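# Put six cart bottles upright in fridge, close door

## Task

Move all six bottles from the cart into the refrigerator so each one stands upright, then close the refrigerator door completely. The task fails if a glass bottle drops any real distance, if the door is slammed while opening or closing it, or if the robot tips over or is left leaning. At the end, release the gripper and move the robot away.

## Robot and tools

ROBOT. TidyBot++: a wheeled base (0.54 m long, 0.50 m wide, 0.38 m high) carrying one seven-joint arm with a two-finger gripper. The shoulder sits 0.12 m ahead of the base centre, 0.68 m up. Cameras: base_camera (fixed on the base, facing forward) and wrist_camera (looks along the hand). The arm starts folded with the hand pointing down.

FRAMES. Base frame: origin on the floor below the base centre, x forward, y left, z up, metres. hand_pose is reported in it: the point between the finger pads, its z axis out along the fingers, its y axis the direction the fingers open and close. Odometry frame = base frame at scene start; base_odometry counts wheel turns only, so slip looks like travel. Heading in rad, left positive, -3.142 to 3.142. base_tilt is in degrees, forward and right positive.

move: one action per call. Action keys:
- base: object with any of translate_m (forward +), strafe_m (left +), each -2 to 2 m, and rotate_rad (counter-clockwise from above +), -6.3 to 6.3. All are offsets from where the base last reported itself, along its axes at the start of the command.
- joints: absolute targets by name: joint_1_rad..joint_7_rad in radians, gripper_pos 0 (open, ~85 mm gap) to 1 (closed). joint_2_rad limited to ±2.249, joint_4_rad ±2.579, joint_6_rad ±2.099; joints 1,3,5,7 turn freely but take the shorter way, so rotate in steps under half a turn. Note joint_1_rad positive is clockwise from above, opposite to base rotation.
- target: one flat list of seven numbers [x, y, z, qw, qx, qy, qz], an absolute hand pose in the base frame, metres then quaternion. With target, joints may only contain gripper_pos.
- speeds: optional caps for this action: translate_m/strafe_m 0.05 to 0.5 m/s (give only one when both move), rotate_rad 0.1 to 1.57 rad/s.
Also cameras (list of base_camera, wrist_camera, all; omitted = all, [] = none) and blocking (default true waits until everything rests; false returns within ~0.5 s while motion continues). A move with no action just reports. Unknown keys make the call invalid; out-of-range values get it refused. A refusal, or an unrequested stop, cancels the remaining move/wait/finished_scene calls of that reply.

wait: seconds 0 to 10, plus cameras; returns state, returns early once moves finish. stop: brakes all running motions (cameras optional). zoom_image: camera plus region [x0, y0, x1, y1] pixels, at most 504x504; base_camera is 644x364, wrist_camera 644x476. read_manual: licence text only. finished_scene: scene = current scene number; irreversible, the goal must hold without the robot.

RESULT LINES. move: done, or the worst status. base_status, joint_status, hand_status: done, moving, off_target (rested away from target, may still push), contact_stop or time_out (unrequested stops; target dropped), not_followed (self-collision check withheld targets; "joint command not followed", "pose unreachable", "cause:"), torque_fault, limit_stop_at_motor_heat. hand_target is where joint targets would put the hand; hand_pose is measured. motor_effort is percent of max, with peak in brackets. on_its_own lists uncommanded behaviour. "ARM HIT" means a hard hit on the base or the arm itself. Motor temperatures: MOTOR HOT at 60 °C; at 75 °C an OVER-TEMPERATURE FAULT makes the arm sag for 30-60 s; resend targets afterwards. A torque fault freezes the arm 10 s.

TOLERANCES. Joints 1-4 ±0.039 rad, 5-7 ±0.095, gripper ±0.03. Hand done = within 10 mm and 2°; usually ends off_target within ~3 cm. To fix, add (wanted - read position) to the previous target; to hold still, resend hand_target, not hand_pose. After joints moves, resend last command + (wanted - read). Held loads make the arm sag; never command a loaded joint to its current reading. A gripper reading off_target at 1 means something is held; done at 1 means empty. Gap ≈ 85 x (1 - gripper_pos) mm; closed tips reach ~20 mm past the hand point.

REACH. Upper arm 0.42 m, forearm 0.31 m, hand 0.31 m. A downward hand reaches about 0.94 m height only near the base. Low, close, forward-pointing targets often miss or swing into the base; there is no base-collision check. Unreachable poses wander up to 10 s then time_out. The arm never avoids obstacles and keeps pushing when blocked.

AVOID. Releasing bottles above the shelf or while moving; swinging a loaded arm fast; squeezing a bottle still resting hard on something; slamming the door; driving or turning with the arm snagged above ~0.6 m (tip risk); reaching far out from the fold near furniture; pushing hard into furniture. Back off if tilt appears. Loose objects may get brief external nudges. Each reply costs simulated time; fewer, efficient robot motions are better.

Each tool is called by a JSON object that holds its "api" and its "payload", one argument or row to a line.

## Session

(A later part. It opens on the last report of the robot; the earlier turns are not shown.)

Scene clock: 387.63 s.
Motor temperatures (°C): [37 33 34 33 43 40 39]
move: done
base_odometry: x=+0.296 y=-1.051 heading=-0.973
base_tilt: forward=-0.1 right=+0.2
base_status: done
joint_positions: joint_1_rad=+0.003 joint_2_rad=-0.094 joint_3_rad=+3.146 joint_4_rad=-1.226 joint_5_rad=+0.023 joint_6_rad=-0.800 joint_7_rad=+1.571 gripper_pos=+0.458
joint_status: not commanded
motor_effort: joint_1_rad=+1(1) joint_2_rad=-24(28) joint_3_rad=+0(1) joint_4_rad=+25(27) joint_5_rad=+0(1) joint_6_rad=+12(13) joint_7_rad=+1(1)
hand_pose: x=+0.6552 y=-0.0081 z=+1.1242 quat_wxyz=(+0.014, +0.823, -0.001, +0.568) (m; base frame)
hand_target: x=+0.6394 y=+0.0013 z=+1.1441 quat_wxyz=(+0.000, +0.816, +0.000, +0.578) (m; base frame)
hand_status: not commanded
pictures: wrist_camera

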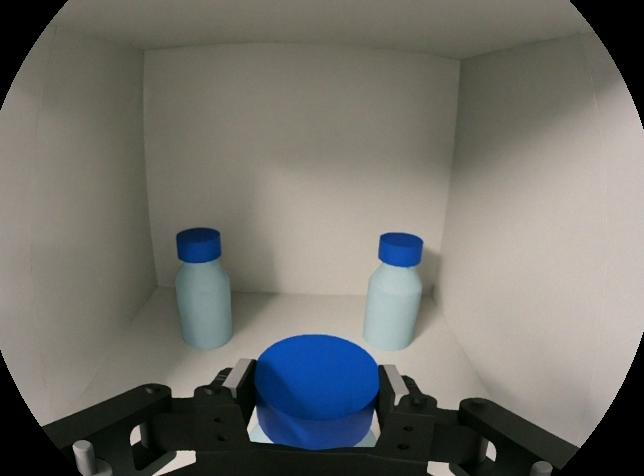

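{"api": "move", "payload": {
  "base": {"translate_m":0.205,"strafe_m":0.016},
  "speeds": {"translate_m":0.15},
  "cameras": ["wrist_camera"]
}}

{"api": "move", "payload": {
  "joints": {"joint_1_rad":0,"joint_2_rad":-0.12,"joint_3_rad":3.1416,"joint_4_rad":-1.35,"joint_5_rad":0,"joint_6_rad":-0.69,"joint_7_rad":1.571},
  "cameras": ["wrist_camera"]
}}

{"api": "move", "payload": {
  "joints": {"joint_1_rad":0,"joint_2_rad":-0.12,"joint_3_rad":3.1416,"joint_4_rad":-1.39,"joint_5_rad":0,"joint_6_rad":-0.65,"joint_7_rad":1.571},
  "cameras": []
}}

{"api": "move", "payload": {
  "joints": {"joint_1_rad":0,"joint_2_rad":-0.12,"joint_3_rad":3.1416,"joint_4_rad":-1.42,"joint_5_rad":0,"joint_6_rad":-0.63,"joint_7_rad":1.571},
  "cameras": ["wrist_camera"]
}}

Scene clock: 403.90 s.
Motor temperatures (°C): [37 33 34 33 42 40 39]
move: done
base_odometry: x=+0.425 y=-1.212 heading=-0.973
base_tilt: forward=-0.1 right=+0.2
base_status: done
joint_positions: joint_1_rad=+0.003 joint_2_rad=-0.092 joint_3_rad=+3.146 joint_4_rad=-1.226 joint_5_rad=+0.023 joint_6_rad=-0.801 joint_7_rad=+1.571 gripper_pos=+0.458
joint_status: not commanded
motor_effort: joint_1_rad=+1(1) joint_2_rad=-24(28) joint_3_rad=+0(1) joint_4_rad=+26(27) joint_5_rad=+1(1) joint_6_rad=+12(13) joint_7_rad=+0(1)
hand_pose: x=+0.6561 y=-0.0081 z=+1.1227 quat_wxyz=(+0.014, +0.824, -0.001, +0.567) (m; base frame)
hand_target: x=+0.6394 y=+0.0013 z=+1.1441 quat_wxyz=(+0.000, +0.816, +0.000, +0.578) (m; base frame)
hand_status: not commanded
pictures: wrist_camera

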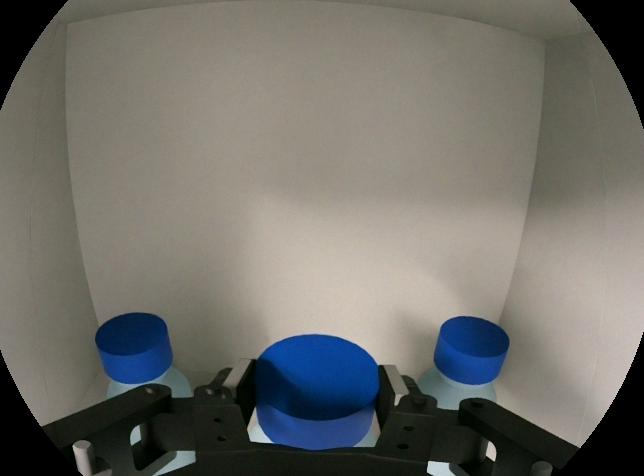

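Scene clock: 404.97 s.
Motor temperatures (°C): [37 33 34 33 42 40 39]
move: done
base_odometry: x=+0.425 y=-1.212 heading=-0.973
base_tilt: forward=-0.1 right=+0.2
base_status: not commanded
joint_positions: joint_1_rad=+0.003 joint_2_rad=-0.099 joint_3_rad=+3.146 joint_4_rad=-1.328 joint_5_rad=+0.023 joint_6_rad=-0.756 joint_7_rad=+1.571 gripper_pos=+0.458
joint_status: all done
motor_effort: joint_1_rad=+0(2) joint_2_rad=-19(24) joint_3_rad=+0(1) joint_4_rad=+22(26) joint_5_rad=+1(2) joint_6_rad=+9(13) joint_7_rad=+0(2)
hand_pose: x=+0.6588 y=-0.0079 z=+1.0806 quat_wxyz=(+0.013, +0.837, +0.000, +0.547) (m; base frame)
hand_target: x=+0.6574 y=+0.0013 z=+1.0981 quat_wxyz=(+0.000, +0.819, +0.000, +0.574) (m; base frame)
hand_status: not commanded
pictures: wrist_camera

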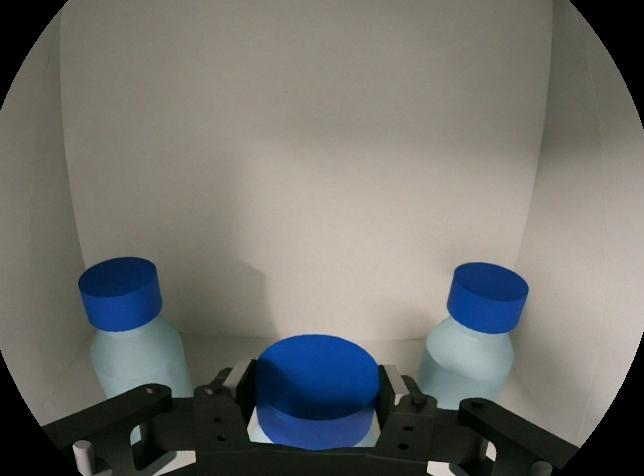

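Scene clock: 405.67 s.
Motor temperatures (°C): [37 33 34 33 42 40 39]
move: done
base_odometry: x=+0.425 y=-1.212 heading=-0.973
base_tilt: forward=-0.1 right=+0.2
base_status: not commanded
joint_positions: joint_1_rad=+0.003 joint_2_rad=-0.109 joint_3_rad=+3.146 joint_4_rad=-1.360 joint_5_rad=+0.023 joint_6_rad=-0.714 joint_7_rad=+1.571 gripper_pos=+0.458
joint_status: all done
motor_effort: joint_1_rad=+1(1) joint_2_rad=-16(19) joint_3_rad=+0(1) joint_4_rad=+19(21) joint_5_rad=+0(1) joint_6_rad=+7(9) joint_7_rad=+0(1)
hand_pose: x=+0.6591 y=-0.0077 z=+1.0795 quat_wxyz=(+0.013, +0.832, +0.000, +0.555) (m; base frame)
hand_target: x=+0.6614 y=+0.0013 z=+1.0862 quat_wxyz=(+0.000, +0.819, +0.000, +0.574) (m; base frame)
hand_status: not commanded
pictures: none
No camera images: "cameras" was empty.

Scene clock: 406.30 s.
Motor temperatures (°C): [37 33 34 33 42 40 39]
move: off_target
base_odometry: x=+0.425 y=-1.212 heading=-0.973
base_tilt: forward=-0.1 right=+0.2
base_status: not commanded
joint_positions: joint_1_rad=+0.003 joint_2_rad=-0.116 joint_3_rad=+3.146 joint_4_rad=-1.381 joint_5_rad=+0.023 joint_6_rad=-0.686 joint_7_rad=+1.571 gripper_pos=+0.458
joint_status: joint_4_rad off_target (ended at -1.381, target -1.420); the others done
motor_effort: joint_1_rad=+0(2) joint_2_rad=-14(16) joint_3_rad=-1(1) joint_4_rad=+18(19) joint_5_rad=+0(1) joint_6_rad=+6(7) joint_7_rad=+0(1)
hand_pose: x=+0.6591 y=-0.0075 z=+1.0791 quat_wxyz=(+0.013, +0.828, +0.000, +0.561) (m; base frame)
hand_target: x=+0.6630 y=+0.0013 z=+1.0742 quat_wxyz=(+0.000, +0.822, +0.000, +0.569) (m; base frame)
hand_status: not commanded
pictures: wrist_camera

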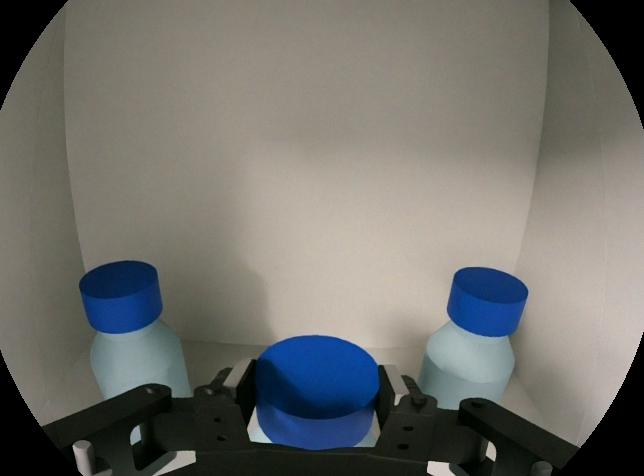

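{"api": "move", "payload": {
  "joints": {"gripper_pos":0.4},
  "cameras": []
}}

{"api": "move", "payload": {
  "joints": {"gripper_pos":0.2},
  "cameras": ["wrist_camera"]
}}

{"api": "move", "payload": {
  "base": {"translate_m":-0.12},
  "speeds": {"translate_m":0.15},
  "cameras": ["wrist_camera"]
}}

{"api": "move", "payload": {
  "base": {"translate_m":-0.686,"strafe_m":-0.031},
  "speeds": {"translate_m":0.45},
  "cameras": ["wrist_camera"]
}}

{"api": "move", "payload": {
  "base": {"translate_m":-0.766,"strafe_m":-0.748,"rotate_rad":-0.598},
  "joints": {"joint_1_rad":0,"joint_2_rad":-0.12,"joint_3_rad":3.1416,"joint_4_rad":-1.65,"joint_5_rad":0,"joint_6_rad":-0.42,"joint_7_rad":1.571,"gripper_pos":0.2},
  "cameras": ["wrist_camera"]
}}

Scene clock: 425.47 s.
Motor temperatures (°C): [37 33 34 33 42 40 39]
move: done
base_odometry: x=+0.425 y=-1.212 heading=-0.973
base_tilt: forward=-0.1 right=+0.2
base_status: not commanded
joint_positions: joint_1_rad=+0.003 joint_2_rad=-0.116 joint_3_rad=+3.146 joint_4_rad=-1.396 joint_5_rad=+0.023 joint_6_rad=-0.685 joint_7_rad=+1.571 gripper_pos=+0.400
joint_status: all done
motor_effort: joint_1_rad=+1(1) joint_2_rad=-18(19) joint_3_rad=+0(1) joint_4_rad=+20(21) joint_5_rad=+1(1) joint_6_rad=+7(8) joint_7_rad=+0(1)
hand_pose: x=+0.6589 y=-0.0075 z=+1.0707 quat_wxyz=(+0.013, +0.832, +0.000, +0.555) (m; base frame)
hand_target: x=+0.6630 y=+0.0013 z=+1.0742 quat_wxyz=(+0.000, +0.822, +0.000, +0.569) (m; base frame)
hand_status: not commanded
pictures: none
No camera images: "cameras" was empty.

Scene clock: 426.10 s.
Motor temperatures (°C): [37 33 34 33 42 40 39]
move: done
base_odometry: x=+0.425 y=-1.212 heading=-0.973
base_tilt: forward=-0.1 right=+0.2
base_status: not commanded
joint_positions: joint_1_rad=+0.003 joint_2_rad=-0.116 joint_3_rad=+3.146 joint_4_rad=-1.400 joint_5_rad=+0.023 joint_6_rad=-0.685 joint_7_rad=+1.571 gripper_pos=+0.200
joint_status: all done
motor_effort: joint_1_rad=+1(1) joint_2_rad=-19(19) joint_3_rad=+1(1) joint_4_rad=+22(22) joint_5_rad=+0(1) joint_6_rad=+8(8) joint_7_rad=+0(1)
hand_pose: x=+0.6588 y=-0.0075 z=+1.0685 quat_wxyz=(+0.013, +0.833, +0.000, +0.554) (m; base frame)
hand_target: x=+0.6630 y=+0.0013 z=+1.0742 quat_wxyz=(+0.000, +0.822, +0.000, +0.569) (m; base frame)
hand_status: not commanded
pictures: wrist_camera

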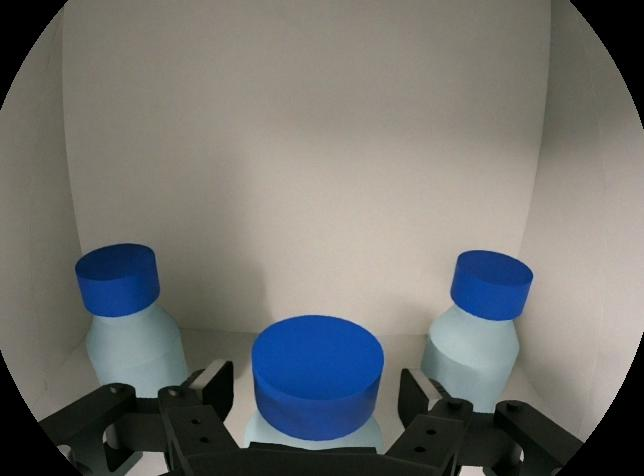

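Scene clock: 427.53 s.
Motor temperatures (°C): [37 33 34 33 42 40 39]
move: done
base_odometry: x=+0.357 y=-1.113 heading=-0.973
base_tilt: forward=-0.1 right=+0.2
base_status: done
joint_positions: joint_1_rad=+0.003 joint_2_rad=-0.117 joint_3_rad=+3.146 joint_4_rad=-1.400 joint_5_rad=+0.023 joint_6_rad=-0.685 joint_7_rad=+1.571 gripper_pos=+0.200
joint_status: not commanded
motor_effort: joint_1_rad=+1(1) joint_2_rad=-19(24) joint_3_rad=+0(1) joint_4_rad=+21(23) joint_5_rad=+0(1) joint_6_rad=+8(8) joint_7_rad=+1(1)
hand_pose: x=+0.6586 y=-0.0075 z=+1.0683 quat_wxyz=(+0.013, +0.833, +0.000, +0.554) (m; base frame)
hand_target: x=+0.6630 y=+0.0013 z=+1.0742 quat_wxyz=(+0.000, +0.822, +0.000, +0.569) (m; base frame)
hand_status: not commanded
pictures: wrist_camera

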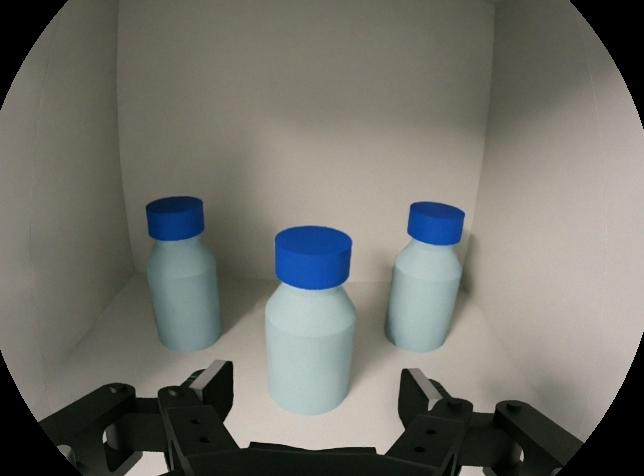

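Scene clock: 430.17 s.
Motor temperatures (°C): [37 33 34 33 42 40 39]
move: done
base_odometry: x=-0.054 y=-0.563 heading=-0.974
base_tilt: forward=-0.1 right=+0.2
base_status: done
joint_positions: joint_1_rad=+0.003 joint_2_rad=-0.117 joint_3_rad=+3.146 joint_4_rad=-1.401 joint_5_rad=+0.023 joint_6_rad=-0.685 joint_7_rad=+1.571 gripper_pos=+0.200
joint_status: not commanded
motor_effort: joint_1_rad=+1(1) joint_2_rad=-19(23) joint_3_rad=+0(1) joint_4_rad=+22(22) joint_5_rad=+0(2) joint_6_rad=+8(9) joint_7_rad=+0(1)
hand_pose: x=+0.6584 y=-0.0075 z=+1.0682 quat_wxyz=(+0.013, +0.833, +0.000, +0.553) (m; base frame)
hand_target: x=+0.6630 y=+0.0013 z=+1.0742 quat_wxyz=(+0.000, +0.822, +0.000, +0.569) (m; base frame)
hand_status: not commanded
pictures: wrist_camera

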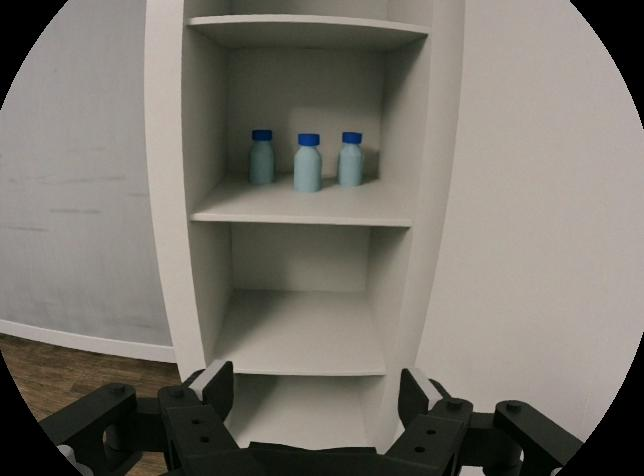

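Scene clock: 433.80 s.
Motor temperatures (°C): [37 33 34 33 42 40 39]
move: done
base_odometry: x=-1.104 y=-0.350 heading=-1.572
base_tilt: forward=-0.1 right=+0.2
base_status: done
joint_positions: joint_1_rad=+0.001 joint_2_rad=-0.117 joint_3_rad=+3.144 joint_4_rad=-1.631 joint_5_rad=+0.023 joint_6_rad=-0.497 joint_7_rad=+1.571 gripper_pos=+0.200
joint_status: all done
motor_effort: joint_1_rad=+1(5) joint_2_rad=-20(24) joint_3_rad=+0(4) joint_4_rad=+22(24) joint_5_rad=+0(2) joint_6_rad=+8(9) joint_7_rad=+1(2)
hand_pose: x=+0.6653 y=-0.0040 z=+0.9846 quat_wxyz=(+0.011, +0.845, +0.004, +0.535) (m; base frame)
hand_target: x=+0.6719 y=+0.0013 z=+0.9971 quat_wxyz=(+0.000, +0.828, +0.000, +0.561) (m; base frame)
hand_status: not commanded
pictures: wrist_camera

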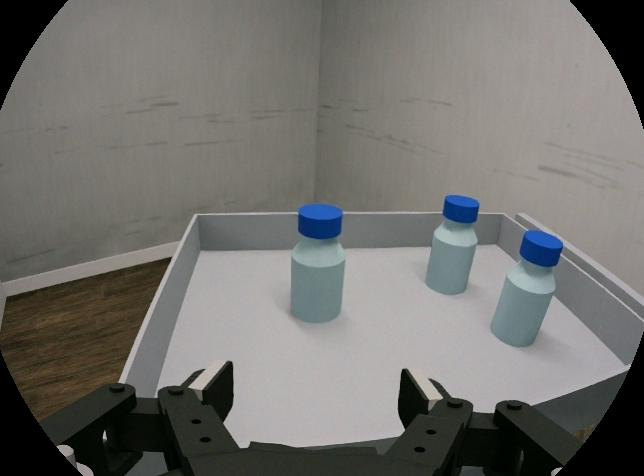

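{"api": "move", "payload": {
  "base": {"translate_m":0.19,"strafe_m":-0.003},
  "speeds": {"translate_m":0.2},
  "joints": {"joint_1_rad":0,"joint_2_rad":-0.165,"joint_3_rad":3.1416,"joint_4_rad":-1.855,"joint_5_rad":0,"joint_6_rad":-0.21,"joint_7_rad":1.571},
  "cameras": ["wrist_camera"]
}}

Scene clock: 439.70 s.
Motor temperatures (°C): [37 33 34 33 42 40 39]
move: done
base_odometry: x=-1.107 y=-0.540 heading=-1.572
base_tilt: forward=-0.1 right=+0.2
base_status: done
joint_positions: joint_1_rad=+0.001 joint_2_rad=-0.138 joint_3_rad=+3.144 joint_4_rad=-1.837 joint_5_rad=+0.023 joint_6_rad=-0.288 joint_7_rad=+1.571 gripper_pos=+0.200
joint_status: all done
motor_effort: joint_1_rad=+1(2) joint_2_rad=-19(22) joint_3_rad=+0(1) joint_4_rad=+22(24) joint_5_rad=-1(1) joint_6_rad=+8(10) joint_7_rad=+1(1)
hand_pose: x=+0.6577 y=-0.0026 z=+0.9325 quat_wxyz=(+0.010, +0.838, +0.006, +0.546) (m; base frame)
hand_target: x=+0.6566 y=+0.0014 z=+0.9588 quat_wxyz=(+0.000, +0.813, +0.000, +0.582) (m; base frame)
hand_status: not commanded
pictures: wrist_camera

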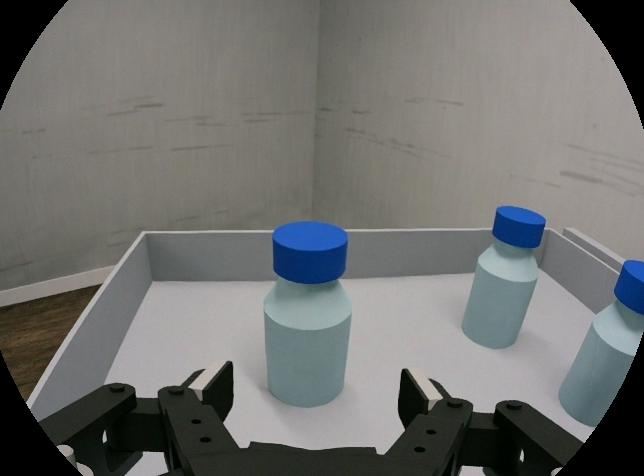

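{"api": "move", "payload": {
  "base": {"translate_m":0.09,"strafe_m":0.005},
  "speeds": {"translate_m":0.12},
  "cameras": ["wrist_camera"]
}}

Scene clock: 444.27 s.
Motor temperatures (°C): [37 33 34 33 42 40 39]
move: done
base_odometry: x=-1.103 y=-0.630 heading=-1.573
base_tilt: forward=-0.1 right=+0.2
base_status: done
joint_positions: joint_1_rad=+0.001 joint_2_rad=-0.147 joint_3_rad=+3.144 joint_4_rad=-1.837 joint_5_rad=+0.023 joint_6_rad=-0.285 joint_7_rad=+1.571 gripper_pos=+0.200
joint_status: not commanded
motor_effort: joint_1_rad=+1(1) joint_2_rad=-18(21) joint_3_rad=+0(1) joint_4_rad=+22(23) joint_5_rad=+1(1) joint_6_rad=+8(8) joint_7_rad=+0(1)
hand_pose: x=+0.6556 y=-0.0026 z=+0.9380 quat_wxyz=(+0.010, +0.835, +0.006, +0.551) (m; base frame)
hand_target: x=+0.6566 y=+0.0014 z=+0.9588 quat_wxyz=(+0.000, +0.813, +0.000, +0.582) (m; base frame)
hand_status: not commanded
pictures: wrist_camera

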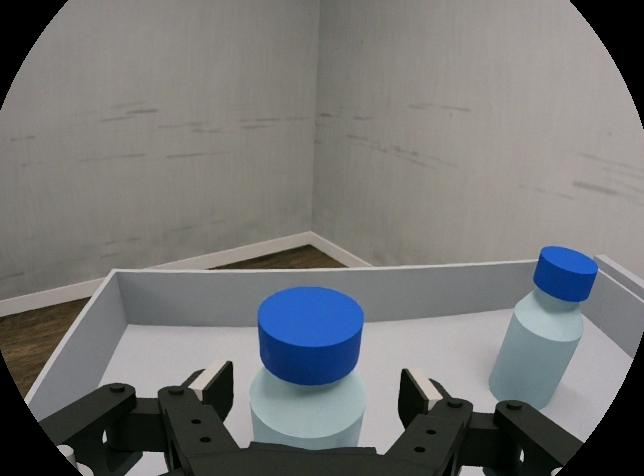

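{"api": "move", "payload": {
  "base": {"translate_m":0.036,"strafe_m":0.003},
  "speeds": {"translate_m":0.08},
  "cameras": ["wrist_camera"]
}}

{"api": "move", "payload": {
  "joints": {"gripper_pos":0.75},
  "cameras": ["wrist_camera"]
}}

Scene clock: 450.00 s.
Motor temperatures (°C): [37 33 34 33 42 40 39]
move: done
base_odometry: x=-1.100 y=-0.667 heading=-1.573
base_tilt: forward=-0.1 right=+0.2
base_status: done
joint_positions: joint_1_rad=+0.001 joint_2_rad=-0.150 joint_3_rad=+3.144 joint_4_rad=-1.838 joint_5_rad=+0.023 joint_6_rad=-0.285 joint_7_rad=+1.571 gripper_pos=+0.200
joint_status: not commanded
motor_effort: joint_1_rad=+1(1) joint_2_rad=-19(21) joint_3_rad=+0(1) joint_4_rad=+22(23) joint_5_rad=+0(1) joint_6_rad=+8(8) joint_7_rad=+0(1)
hand_pose: x=+0.6548 y=-0.0026 z=+0.9398 quat_wxyz=(+0.010, +0.834, +0.006, +0.552) (m; base frame)
hand_target: x=+0.6566 y=+0.0014 z=+0.9588 quat_wxyz=(+0.000, +0.813, +0.000, +0.582) (m; base frame)
hand_status: not commanded
pictures: wrist_camera

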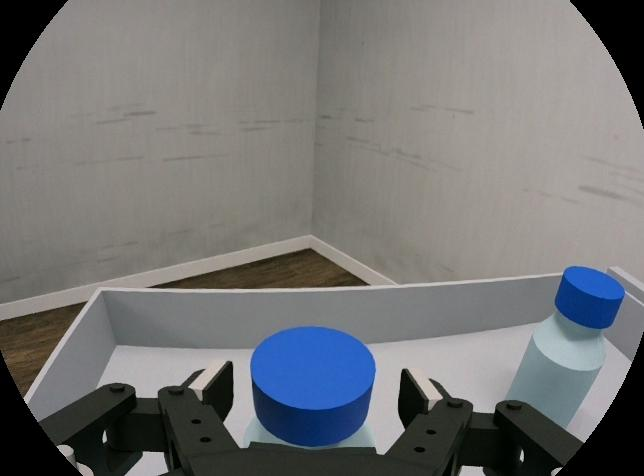

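Scene clock: 450.83 s.
Motor temperatures (°C): [37 33 34 33 42 40 39]
move: done
base_odometry: x=-1.100 y=-0.666 heading=-1.573
base_tilt: forward=-0.1 right=+0.2
base_status: not commanded
joint_positions: joint_1_rad=+0.001 joint_2_rad=-0.153 joint_3_rad=+3.144 joint_4_rad=-1.838 joint_5_rad=+0.023 joint_6_rad=-0.283 joint_7_rad=+1.571 gripper_pos=+0.750
joint_status: all done
motor_effort: joint_1_rad=+1(2) joint_2_rad=-19(19) joint_3_rad=+0(1) joint_4_rad=+22(22) joint_5_rad=+0(1) joint_6_rad=+8(8) joint_7_rad=+1(1)
hand_pose: x=+0.6544 y=-0.0025 z=+0.9414 quat_wxyz=(+0.010, +0.833, +0.006, +0.554) (m; base frame)
hand_target: x=+0.6566 y=+0.0014 z=+0.9588 quat_wxyz=(+0.000, +0.813, +0.000, +0.582) (m; base frame)
hand_status: not commanded
pictures: wrist_camera

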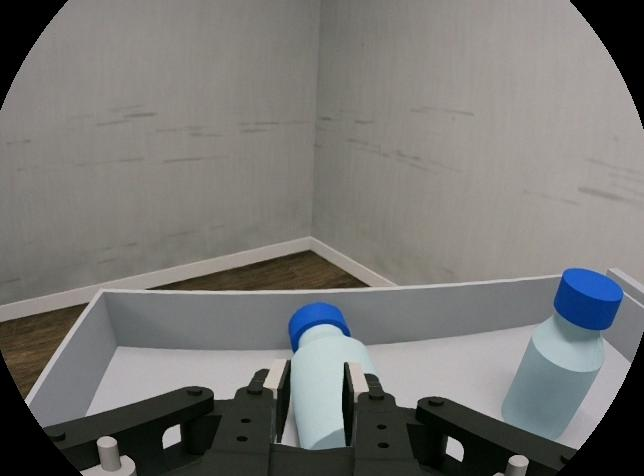

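{"api": "wait", "payload": {
  "seconds": 1
}}

Scene clock: 453.73 s.
Motor temperatures (°C): [37 33 34 33 42 40 39]
base_odometry: x=-1.100 y=-0.666 heading=-1.573
base_tilt: forward=-0.1 right=+0.2
base_status: not commanded
joint_positions: joint_1_rad=+0.001 joint_2_rad=-0.153 joint_3_rad=+3.144 joint_4_rad=-1.838 joint_5_rad=+0.023 joint_6_rad=-0.283 joint_7_rad=+1.571 gripper_pos=+0.750
joint_status: all done
motor_effort: joint_1_rad=+1(2) joint_2_rad=-18(19) joint_3_rad=+0(1) joint_4_rad=+22(22) joint_5_rad=+0(1) joint_6_rad=+8(8) joint_7_rad=+0(1)
hand_pose: x=+0.6544 y=-0.0025 z=+0.9414 quat_wxyz=(+0.010, +0.833, +0.006, +0.554) (m; base frame)
hand_target: x=+0.6566 y=+0.0014 z=+0.9588 quat_wxyz=(+0.000, +0.813, +0.000, +0.582) (m; base frame)
hand_status: not commanded
wait: 1.00 s; at rest from the start
pictures: base_camera, wrist_camera

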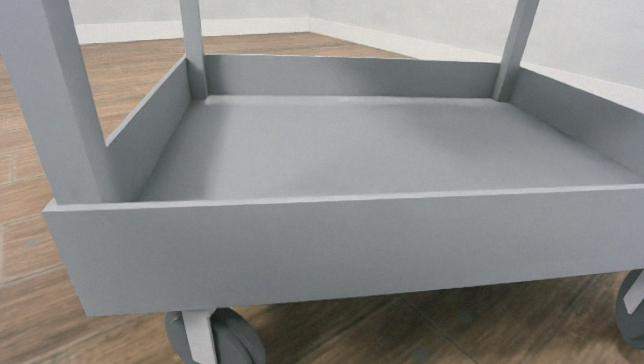

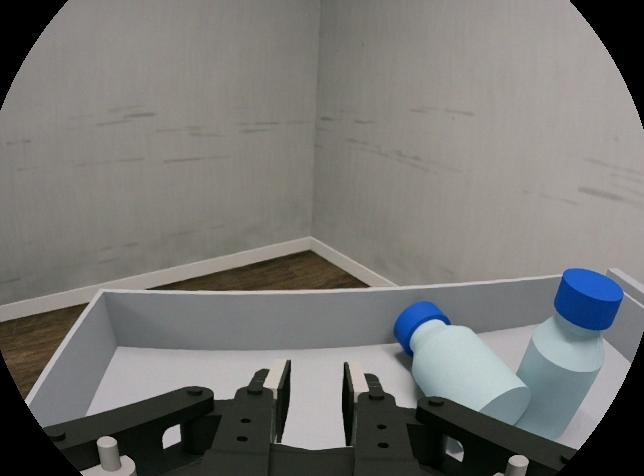

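{"api": "move", "payload": {
  "joints": {"joint_1_rad":0,"joint_2_rad":-0.12,"joint_3_rad":3.1416,"joint_4_rad":-1.65,"joint_5_rad":0,"joint_6_rad":-0.6,"joint_7_rad":1.571,"gripper_pos":0.2},
  "base": {"translate_m":-0.32},
  "cameras": ["wrist_camera"]
}}

Scene clock: 468.17 s.
Motor temperatures (°C): [37 33 34 33 42 40 39]
move: done
base_odometry: x=-1.099 y=-0.346 heading=-1.573
base_tilt: forward=-0.2 right=+0.2
base_status: done
joint_positions: joint_1_rad=+0.001 joint_2_rad=-0.134 joint_3_rad=+3.144 joint_4_rad=-1.654 joint_5_rad=+0.023 joint_6_rad=-0.534 joint_7_rad=+1.571 gripper_pos=+0.200
joint_status: all done
motor_effort: joint_1_rad=+1(2) joint_2_rad=-18(22) joint_3_rad=+0(1) joint_4_rad=+22(24) joint_5_rad=+1(2) joint_6_rad=+8(9) joint_7_rad=+0(2)
hand_pose: x=+0.6523 y=-0.0042 z=+0.9699 quat_wxyz=(+0.011, +0.856, +0.004, +0.517) (m; base frame)
hand_target: x=+0.6466 y=+0.0014 z=+0.9472 quat_wxyz=(+0.000, +0.875, +0.000, +0.484) (m; base frame)
hand_status: not commanded
pictures: wrist_camera

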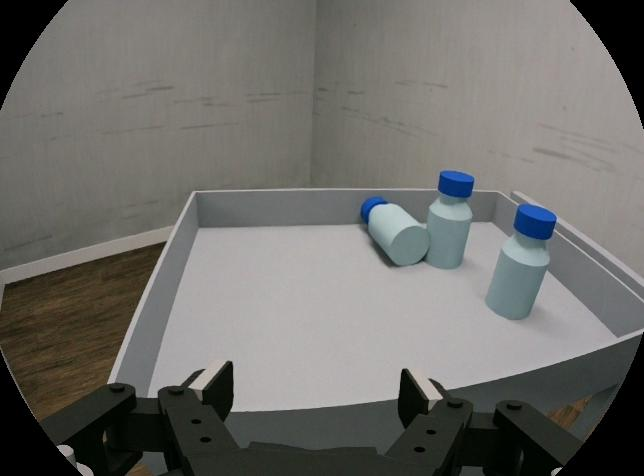

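{"api": "move", "payload": {
  "base": {"translate_m":0.05,"strafe_m":-0.275},
  "speeds": {"translate_m":0.25},
  "joints": {"joint_1_rad":0,"joint_2_rad":-0.165,"joint_3_rad":3.1416,"joint_4_rad":-1.82,"joint_5_rad":0,"joint_6_rad":-0.22,"joint_7_rad":1.571},
  "cameras": ["wrist_camera"]
}}

Scene clock: 476.57 s.
Motor temperatures (°C): [37 33 34 33 42 40 39]
move: done
base_odometry: x=-1.374 y=-0.396 heading=-1.573
base_tilt: forward=-0.1 right=+0.2
base_status: done
joint_positions: joint_1_rad=+0.001 joint_2_rad=-0.136 joint_3_rad=+3.144 joint_4_rad=-1.801 joint_5_rad=+0.023 joint_6_rad=-0.298 joint_7_rad=+1.571 gripper_pos=+0.200
joint_status: all done
motor_effort: joint_1_rad=+0(3) joint_2_rad=-19(20) joint_3_rad=+0(3) joint_4_rad=+22(24) joint_5_rad=+1(1) joint_6_rad=+8(9) joint_7_rad=+0(1)
hand_pose: x=+0.6626 y=-0.0026 z=+0.9504 quat_wxyz=(+0.010, +0.831, +0.006, +0.556) (m; base frame)
hand_target: x=+0.6601 y=+0.0014 z=+0.9772 quat_wxyz=(+0.000, +0.806, +0.000, +0.592) (m; base frame)
hand_status: not commanded
pictures: wrist_camera

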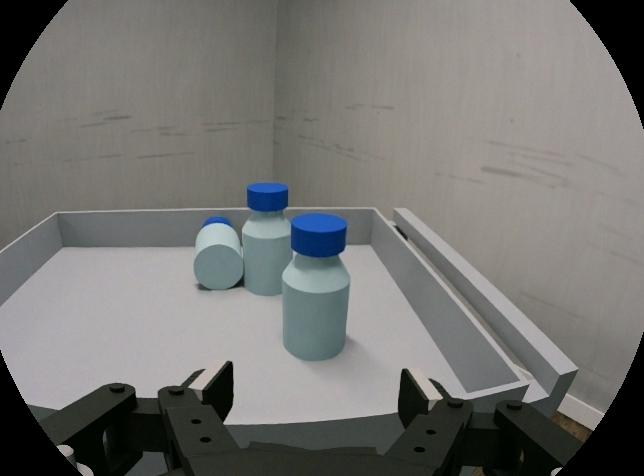

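{"api": "move", "payload": {
  "base": {"translate_m":0.135,"strafe_m":-0.002},
  "speeds": {"translate_m":0.15},
  "joints": {"joint_1_rad":0,"joint_2_rad":-0.165,"joint_3_rad":3.1416,"joint_4_rad":-1.855,"joint_5_rad":0,"joint_6_rad":-0.21,"joint_7_rad":1.571},
  "cameras": ["wrist_camera"]
}}

Scene clock: 482.63 s.
Motor temperatures (°C): [37 33 34 33 42 40 39]
move: done
base_odometry: x=-1.377 y=-0.531 heading=-1.574
base_tilt: forward=-0.1 right=+0.2
base_status: done
joint_positions: joint_1_rad=+0.001 joint_2_rad=-0.149 joint_3_rad=+3.144 joint_4_rad=-1.838 joint_5_rad=+0.023 joint_6_rad=-0.285 joint_7_rad=+1.571 gripper_pos=+0.200
joint_status: all done
motor_effort: joint_1_rad=+1(2) joint_2_rad=-18(22) joint_3_rad=+0(1) joint_4_rad=+22(23) joint_5_rad=+1(1) joint_6_rad=+8(9) joint_7_rad=+1(1)
hand_pose: x=+0.6551 y=-0.0025 z=+0.9385 quat_wxyz=(+0.010, +0.834, +0.006, +0.551) (m; base frame)
hand_target: x=+0.6566 y=+0.0013 z=+0.9588 quat_wxyz=(+0.000, +0.813, +0.000, +0.582) (m; base frame)
hand_status: not commanded
pictures: wrist_camera

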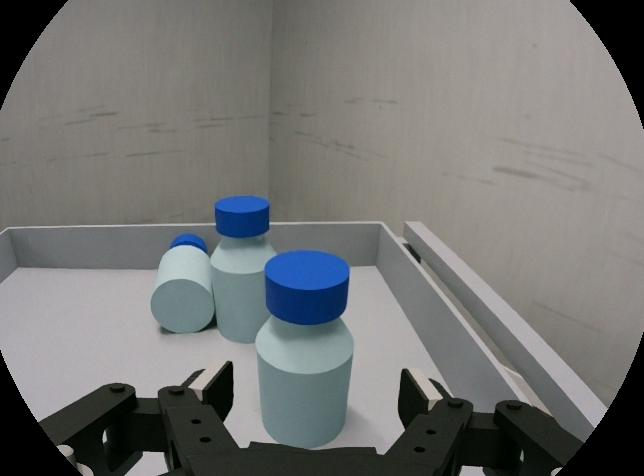

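{"api": "move", "payload": {
  "base": {"translate_m":0.072,"strafe_m":0.007},
  "speeds": {"translate_m":0.1},
  "cameras": ["wrist_camera"]
}}

Scene clock: 486.17 s.
Motor temperatures (°C): [37 33 34 33 42 40 39]
move: done
base_odometry: x=-1.370 y=-0.603 heading=-1.574
base_tilt: forward=-0.1 right=+0.2
base_status: done
joint_positions: joint_1_rad=+0.001 joint_2_rad=-0.152 joint_3_rad=+3.144 joint_4_rad=-1.838 joint_5_rad=+0.023 joint_6_rad=-0.284 joint_7_rad=+1.571 gripper_pos=+0.200
joint_status: not commanded
motor_effort: joint_1_rad=+1(1) joint_2_rad=-18(21) joint_3_rad=+0(1) joint_4_rad=+23(23) joint_5_rad=+0(1) joint_6_rad=+8(8) joint_7_rad=+1(1)
hand_pose: x=+0.6544 y=-0.0025 z=+0.9403 quat_wxyz=(+0.010, +0.833, +0.006, +0.553) (m; base frame)
hand_target: x=+0.6566 y=+0.0013 z=+0.9588 quat_wxyz=(+0.000, +0.813, +0.000, +0.582) (m; base frame)
hand_status: not commanded
pictures: wrist_camera

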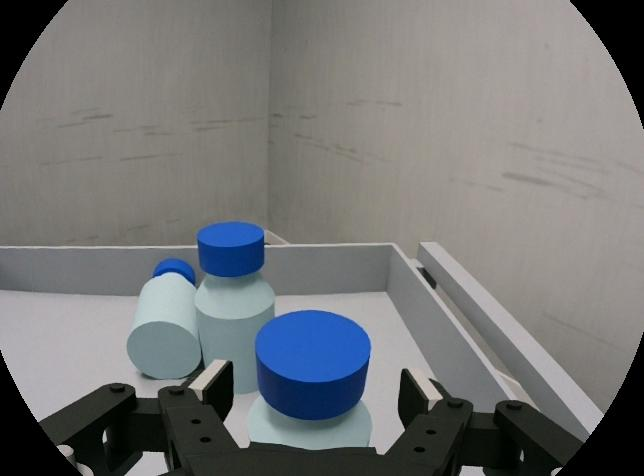

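{"api": "move", "payload": {
  "base": {"translate_m":0.024,"strafe_m":0.001},
  "speeds": {"translate_m":0.08},
  "cameras": ["wrist_camera"]
}}

{"api": "move", "payload": {
  "joints": {"gripper_pos":0.75},
  "cameras": ["wrist_camera"]
}}

Scene clock: 492.27 s.
Motor temperatures (°C): [37 33 34 33 42 40 39]
move: done
base_odometry: x=-1.369 y=-0.627 heading=-1.574
base_tilt: forward=-0.1 right=+0.2
base_status: done
joint_positions: joint_1_rad=+0.001 joint_2_rad=-0.154 joint_3_rad=+3.144 joint_4_rad=-1.838 joint_5_rad=+0.023 joint_6_rad=-0.284 joint_7_rad=+1.571 gripper_pos=+0.200
joint_status: not commanded
motor_effort: joint_1_rad=+1(1) joint_2_rad=-18(21) joint_3_rad=+0(1) joint_4_rad=+22(23) joint_5_rad=+0(1) joint_6_rad=+8(8) joint_7_rad=+1(1)
hand_pose: x=+0.6539 y=-0.0025 z=+0.9415 quat_wxyz=(+0.010, +0.833, +0.006, +0.554) (m; base frame)
hand_target: x=+0.6566 y=+0.0013 z=+0.9588 quat_wxyz=(+0.000, +0.813, +0.000, +0.582) (m; base frame)
hand_status: not commanded
pictures: wrist_camera

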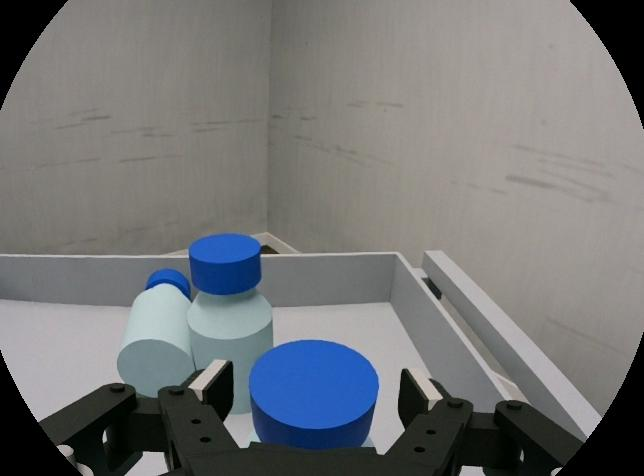

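Scene clock: 493.10 s.
Motor temperatures (°C): [37 33 34 33 42 40 39]
move: off_target
base_odometry: x=-1.369 y=-0.627 heading=-1.574
base_tilt: forward=-0.1 right=+0.2
base_status: not commanded
joint_positions: joint_1_rad=+0.001 joint_2_rad=-0.154 joint_3_rad=+3.144 joint_4_rad=-1.838 joint_5_rad=+0.023 joint_6_rad=-0.282 joint_7_rad=+1.571 gripper_pos=+0.452
joint_status: gripper_pos off_target (ended at +0.452, target +0.750)
motor_effort: joint_1_rad=+1(1) joint_2_rad=-18(19) joint_3_rad=+0(1) joint_4_rad=+22(24) joint_5_rad=-1(1) joint_6_rad=+8(9) joint_7_rad=+0(1)
hand_pose: x=+0.6541 y=-0.0025 z=+0.9419 quat_wxyz=(+0.010, +0.832, +0.006, +0.554) (m; base frame)
hand_target: x=+0.6566 y=+0.0013 z=+0.9588 quat_wxyz=(+0.000, +0.813, +0.000, +0.582) (m; base frame)
hand_status: not commanded
pictures: wrist_camera

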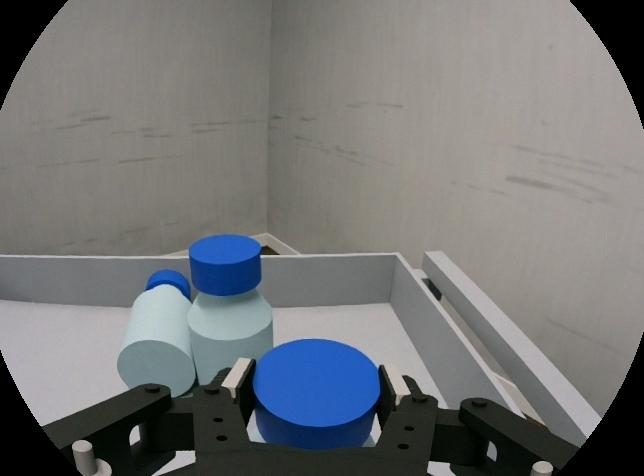

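{"api": "move", "payload": {
  "joints": {"joint_1_rad":0,"joint_2_rad":-0.12,"joint_3_rad":3.1416,"joint_4_rad":-1.7,"joint_5_rad":0,"joint_6_rad":-0.42,"joint_7_rad":1.571},
  "cameras": []
}}

{"api": "move", "payload": {
  "joints": {"joint_1_rad":0,"joint_2_rad":-0.12,"joint_3_rad":3.1416,"joint_4_rad":-1.2,"joint_5_rad":0,"joint_6_rad":-0.83,"joint_7_rad":1.571},
  "cameras": []
}}

{"api": "move", "payload": {
  "base": {"translate_m":-0.35},
  "speeds": {"translate_m":0.35},
  "cameras": ["wrist_camera"]
}}

{"api": "move", "payload": {
  "base": {"translate_m":0.282,"strafe_m":1.316,"rotate_rad":0.6},
  "joints": {"joint_1_rad":-0.22,"joint_2_rad":-0.12,"joint_3_rad":3.1416,"joint_4_rad":-1.2,"joint_5_rad":0,"joint_6_rad":-0.83,"joint_7_rad":1.571},
  "speeds": {"translate_m":0.45,"rotate_rad":0.3},
  "cameras": ["wrist_camera"]
}}

Scene clock: 503.00 s.
Motor temperatures (°C): [37 33 34 33 42 40 39]
move: done
base_odometry: x=-1.369 y=-0.627 heading=-1.574
base_tilt: forward=-0.1 right=+0.2
base_status: not commanded
joint_positions: joint_1_rad=+0.001 joint_2_rad=-0.122 joint_3_rad=+3.144 joint_4_rad=-1.721 joint_5_rad=+0.023 joint_6_rad=-0.378 joint_7_rad=+1.571 gripper_pos=+0.452
joint_status: all done
motor_effort: joint_1_rad=+1(2) joint_2_rad=-24(24) joint_3_rad=+0(1) joint_4_rad=+26(27) joint_5_rad=+0(1) joint_6_rad=+11(12) joint_7_rad=+0(1)
hand_pose: x=+0.6678 y=-0.0032 z=+0.9675 quat_wxyz=(+0.010, +0.835, +0.005, +0.550) (m; base frame)
hand_target: x=+0.6660 y=+0.0013 z=+0.9671 quat_wxyz=(+0.000, +0.841, +0.000, +0.540) (m; base frame)
hand_status: not commanded
pictures: none
No camera images: "cameras" was empty.

Scene clock: 505.00 s.
Motor temperatures (°C): [37 33 34 33 42 40 39]
move: done
base_odometry: x=-1.369 y=-0.627 heading=-1.574
base_tilt: forward=-0.1 right=+0.2
base_status: not commanded
joint_positions: joint_1_rad=+0.001 joint_2_rad=-0.120 joint_3_rad=+3.144 joint_4_rad=-1.223 joint_5_rad=+0.023 joint_6_rad=-0.784 joint_7_rad=+1.571 gripper_pos=+0.452
joint_status: all done
motor_effort: joint_1_rad=+1(2) joint_2_rad=-21(25) joint_3_rad=+0(1) joint_4_rad=+24(28) joint_5_rad=+0(1) joint_6_rad=+11(13) joint_7_rad=+1(1)
hand_pose: x=+0.6452 y=-0.0056 z=+1.1444 quat_wxyz=(+0.012, +0.810, +0.001, +0.587) (m; base frame)
hand_target: x=+0.6394 y=+0.0013 z=+1.1441 quat_wxyz=(+0.000, +0.816, +0.000, +0.578) (m; base frame)
hand_status: not commanded
pictures: none
No camera images: "cameras" was empty.

Scene clock: 507.13 s.
Motor temperatures (°C): [37 33 34 33 42 40 39]
move: done
base_odometry: x=-1.368 y=-0.277 heading=-1.574
base_tilt: forward=-0.1 right=+0.2
base_status: done
joint_positions: joint_1_rad=+0.001 joint_2_rad=-0.104 joint_3_rad=+3.144 joint_4_rad=-1.222 joint_5_rad=+0.023 joint_6_rad=-0.789 joint_7_rad=+1.571 gripper_pos=+0.452
joint_status: not commanded
motor_effort: joint_1_rad=+1(2) joint_2_rad=-22(26) joint_3_rad=+0(2) joint_4_rad=+24(25) joint_5_rad=+0(1) joint_6_rad=+11(12) joint_7_rad=+1(1)
hand_pose: x=+0.6517 y=-0.0056 z=+1.1355 quat_wxyz=(+0.012, +0.815, +0.001, +0.579) (m; base frame)
hand_target: x=+0.6394 y=+0.0013 z=+1.1441 quat_wxyz=(+0.000, +0.816, +0.000, +0.578) (m; base frame)
hand_status: not commanded
pictures: wrist_camera

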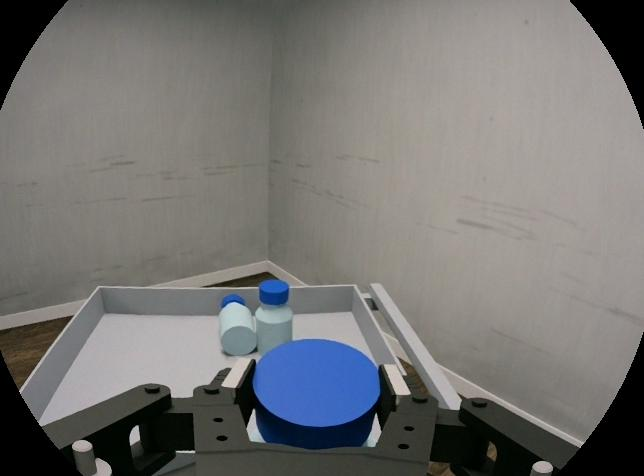

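Scene clock: 511.37 s.
Motor temperatures (°C): [37 33 34 33 42 40 39]
move: done
base_odometry: x=-0.053 y=-0.563 heading=-0.973
base_tilt: forward=-0.1 right=+0.2
base_status: done
joint_positions: joint_1_rad=-0.214 joint_2_rad=-0.103 joint_3_rad=+3.147 joint_4_rad=-1.222 joint_5_rad=+0.023 joint_6_rad=-0.790 joint_7_rad=+1.571 gripper_pos=+0.452
joint_status: all done
motor_effort: joint_1_rad=+1(4) joint_2_rad=-22(25) joint_3_rad=+0(5) joint_4_rad=+24(25) joint_5_rad=+1(2) joint_6_rad=+11(13) joint_7_rad=+1(2)
hand_pose: x=+0.6416 y=+0.1064 z=+1.1348 quat_wxyz=(-0.049, +0.811, +0.087, +0.576) (m; base frame)
hand_target: x=+0.6266 y=+0.1149 z=+1.1441 quat_wxyz=(-0.063, +0.811, +0.090, +0.574) (m; base frame)
hand_status: not commanded
pictures: wrist_camera

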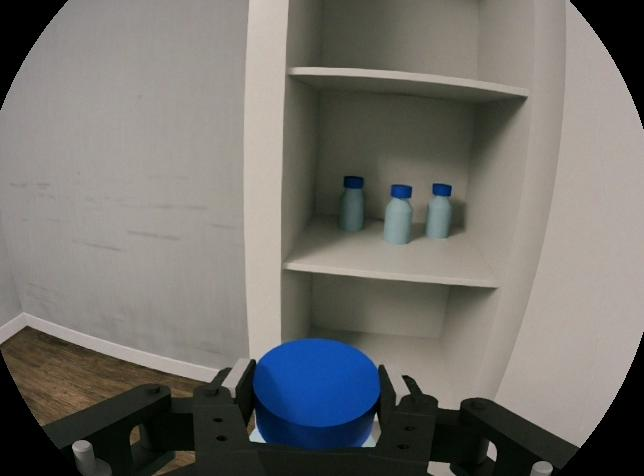

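{"api": "move", "payload": {
  "base": {"translate_m":0.62,"strafe_m":0.01},
  "speeds": {"translate_m":0.35},
  "cameras": ["wrist_camera"]
}}

Scene clock: 516.53 s.
Motor temperatures (°C): [37 33 34 33 42 40 39]
move: done
base_odometry: x=+0.305 y=-1.070 heading=-0.973
base_tilt: forward=-0.1 right=+0.2
base_status: done
joint_positions: joint_1_rad=-0.214 joint_2_rad=-0.100 joint_3_rad=+3.147 joint_4_rad=-1.221 joint_5_rad=+0.023 joint_6_rad=-0.791 joint_7_rad=+1.571 gripper_pos=+0.452
joint_status: not commanded
motor_effort: joint_1_rad=+1(2) joint_2_rad=-22(26) joint_3_rad=+1(2) joint_4_rad=+24(25) joint_5_rad=+0(1) joint_6_rad=+11(12) joint_7_rad=+1(1)
hand_pose: x=+0.6429 y=+0.1067 z=+1.1329 quat_wxyz=(-0.049, +0.812, +0.087, +0.575) (m; base frame)
hand_target: x=+0.6266 y=+0.1149 z=+1.1441 quat_wxyz=(-0.063, +0.811, +0.090, +0.574) (m; base frame)
hand_status: not commanded
pictures: wrist_camera

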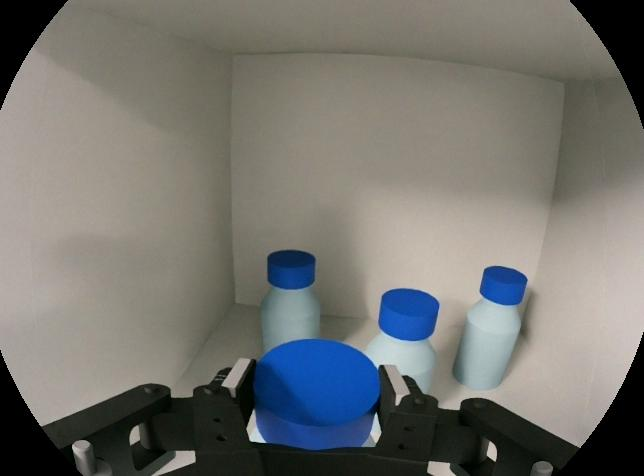

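{"api": "move", "payload": {
  "base": {"translate_m":0.09,"strafe_m":0.04},
  "speeds": {"translate_m":0.15},
  "cameras": ["wrist_camera"]
}}

Scene clock: 554.50 s.
Motor temperatures (°C): [37 33 34 33 42 40 39]
move: done
base_odometry: x=+0.388 y=-1.122 heading=-0.973
base_tilt: forward=-0.1 right=+0.2
base_status: done
joint_positions: joint_1_rad=-0.214 joint_2_rad=-0.098 joint_3_rad=+3.147 joint_4_rad=-1.221 joint_5_rad=+0.023 joint_6_rad=-0.792 joint_7_rad=+1.571 gripper_pos=+0.452
joint_status: not commanded
motor_effort: joint_1_rad=+1(2) joint_2_rad=-22(27) joint_3_rad=+0(1) joint_4_rad=+25(25) joint_5_rad=+1(1) joint_6_rad=+11(12) joint_7_rad=+1(1)
hand_pose: x=+0.6436 y=+0.1069 z=+1.1320 quat_wxyz=(-0.049, +0.813, +0.087, +0.574) (m; base frame)
hand_target: x=+0.6266 y=+0.1149 z=+1.1441 quat_wxyz=(-0.063, +0.811, +0.090, +0.574) (m; base frame)
hand_status: not commanded
pictures: wrist_camera

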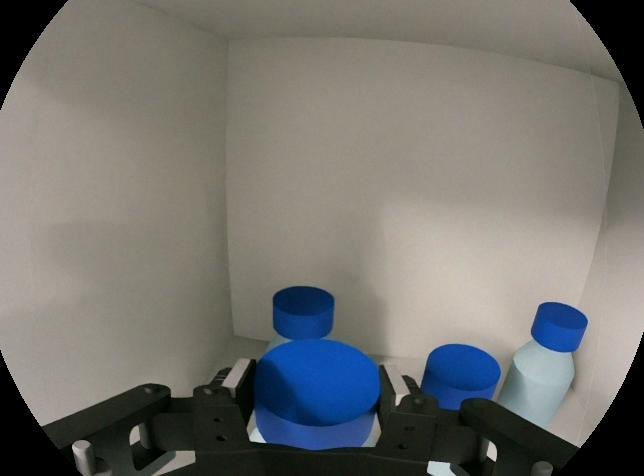

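{"api": "move", "payload": {
  "base": {"translate_m":0.03,"strafe_m":0.0},
  "speeds": {"translate_m":0.15},
  "cameras": ["wrist_camera"]
}}

{"api": "move", "payload": {
  "joints": {"joint_1_rad":-0.22,"joint_2_rad":-0.12,"joint_3_rad":3.1416,"joint_4_rad":-1.35,"joint_5_rad":0,"joint_6_rad":-0.69,"joint_7_rad":1.571},
  "cameras": ["wrist_camera"]
}}

{"api": "move", "payload": {
  "joints": {"joint_1_rad":-0.22,"joint_2_rad":-0.12,"joint_3_rad":3.1416,"joint_4_rad":-1.39,"joint_5_rad":0,"joint_6_rad":-0.65,"joint_7_rad":1.571},
  "cameras": []
}}

{"api": "move", "payload": {
  "joints": {"joint_1_rad":-0.22,"joint_2_rad":-0.12,"joint_3_rad":3.1416,"joint_4_rad":-1.42,"joint_5_rad":0,"joint_6_rad":-0.63,"joint_7_rad":1.571},
  "cameras": ["wrist_camera"]
}}

Scene clock: 568.50 s.
Motor temperatures (°C): [37 33 34 33 42 40 39]
move: done
base_odometry: x=+0.405 y=-1.146 heading=-0.973
base_tilt: forward=-0.1 right=+0.2
base_status: done
joint_positions: joint_1_rad=-0.214 joint_2_rad=-0.091 joint_3_rad=+3.147 joint_4_rad=-1.220 joint_5_rad=+0.023 joint_6_rad=-0.792 joint_7_rad=+1.571 gripper_pos=+0.452
joint_status: not commanded
motor_effort: joint_1_rad=+1(2) joint_2_rad=-22(28) joint_3_rad=+0(2) joint_4_rad=+24(26) joint_5_rad=+0(1) joint_6_rad=+11(12) joint_7_rad=+0(1)
hand_pose: x=+0.6465 y=+0.1075 z=+1.1285 quat_wxyz=(-0.048, +0.815, +0.087, +0.571) (m; base frame)
hand_target: x=+0.6266 y=+0.1149 z=+1.1441 quat_wxyz=(-0.063, +0.811, +0.090, +0.574) (m; base frame)
hand_status: not commanded
pictures: wrist_camera

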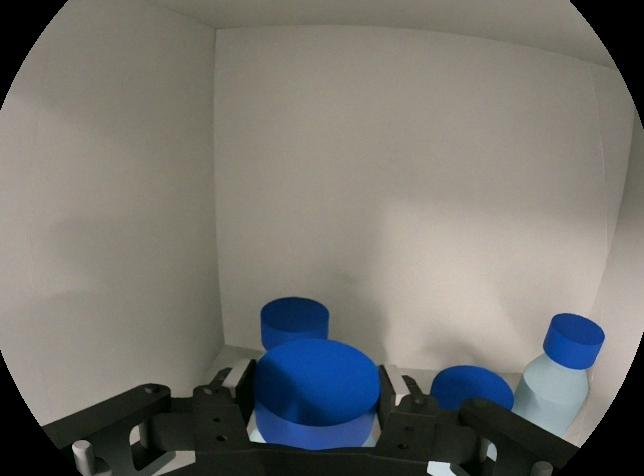

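Scene clock: 569.57 s.
Motor temperatures (°C): [37 33 34 33 42 40 39]
move: done
base_odometry: x=+0.405 y=-1.146 heading=-0.973
base_tilt: forward=-0.1 right=+0.2
base_status: not commanded
joint_positions: joint_1_rad=-0.214 joint_2_rad=-0.097 joint_3_rad=+3.147 joint_4_rad=-1.327 joint_5_rad=+0.023 joint_6_rad=-0.753 joint_7_rad=+1.571 gripper_pos=+0.452
joint_status: all done
motor_effort: joint_1_rad=+1(1) joint_2_rad=-19(24) joint_3_rad=+0(1) joint_4_rad=+21(26) joint_5_rad=+0(1) joint_6_rad=+8(11) joint_7_rad=+1(1)
hand_pose: x=+0.6487 y=+0.1082 z=+1.0810 quat_wxyz=(-0.046, +0.832, +0.090, +0.546) (m; base frame)
hand_target: x=+0.6441 y=+0.1188 z=+1.0981 quat_wxyz=(-0.063, +0.814, +0.090, +0.570) (m; base frame)
hand_status: not commanded
pictures: wrist_camera

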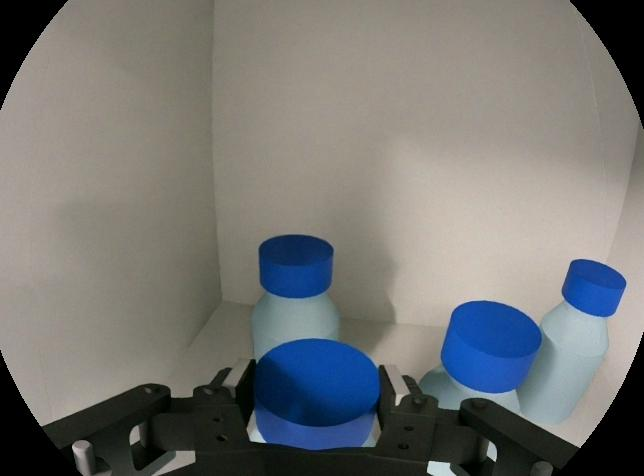

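Scene clock: 570.23 s.
Motor temperatures (°C): [37 33 34 33 42 40 39]
move: done
base_odometry: x=+0.405 y=-1.146 heading=-0.973
base_tilt: forward=-0.1 right=+0.2
base_status: not commanded
joint_positions: joint_1_rad=-0.214 joint_2_rad=-0.109 joint_3_rad=+3.147 joint_4_rad=-1.359 joint_5_rad=+0.023 joint_6_rad=-0.712 joint_7_rad=+1.571 gripper_pos=+0.452
joint_status: all done
motor_effort: joint_1_rad=+1(1) joint_2_rad=-16(20) joint_3_rad=+0(1) joint_4_rad=+20(21) joint_5_rad=+0(1) joint_6_rad=+7(9) joint_7_rad=+0(1)
hand_pose: x=+0.6486 y=+0.1084 z=+1.0802 quat_wxyz=(-0.047, +0.826, +0.089, +0.554) (m; base frame)
hand_target: x=+0.6480 y=+0.1197 z=+1.0862 quat_wxyz=(-0.063, +0.814, +0.090, +0.570) (m; base frame)
hand_status: not commanded
pictures: none
No camera images: "cameras" was empty.

Scene clock: 570.87 s.
Motor temperatures (°C): [37 33 34 33 42 40 39]
move: off_target
base_odometry: x=+0.405 y=-1.146 heading=-0.973
base_tilt: forward=-0.1 right=+0.2
base_status: not commanded
joint_positions: joint_1_rad=-0.214 joint_2_rad=-0.117 joint_3_rad=+3.147 joint_4_rad=-1.381 joint_5_rad=+0.023 joint_6_rad=-0.685 joint_7_rad=+1.571 gripper_pos=+0.452
joint_status: joint_4_rad off_target (ended at -1.381, target -1.420); the others done
motor_effort: joint_1_rad=+1(2) joint_2_rad=-15(17) joint_3_rad=+0(1) joint_4_rad=+18(19) joint_5_rad=+0(1) joint_6_rad=+6(7) joint_7_rad=+0(1)
hand_pose: x=+0.6479 y=+0.1084 z=+1.0798 quat_wxyz=(-0.048, +0.823, +0.089, +0.560) (m; base frame)
hand_target: x=+0.6496 y=+0.1200 z=+1.0742 quat_wxyz=(-0.062, +0.817, +0.090, +0.566) (m; base frame)
hand_status: not commanded
pictures: wrist_camera

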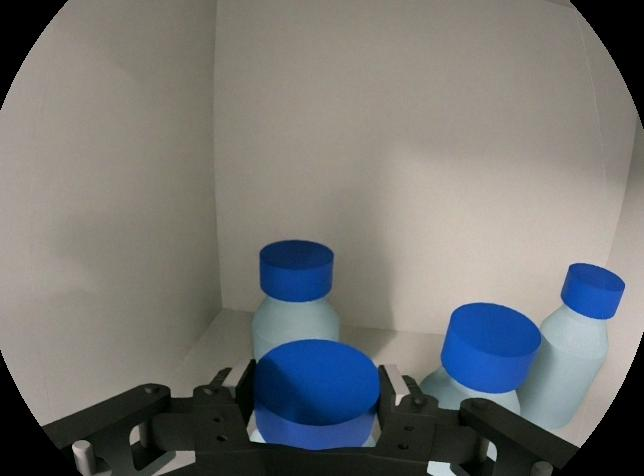

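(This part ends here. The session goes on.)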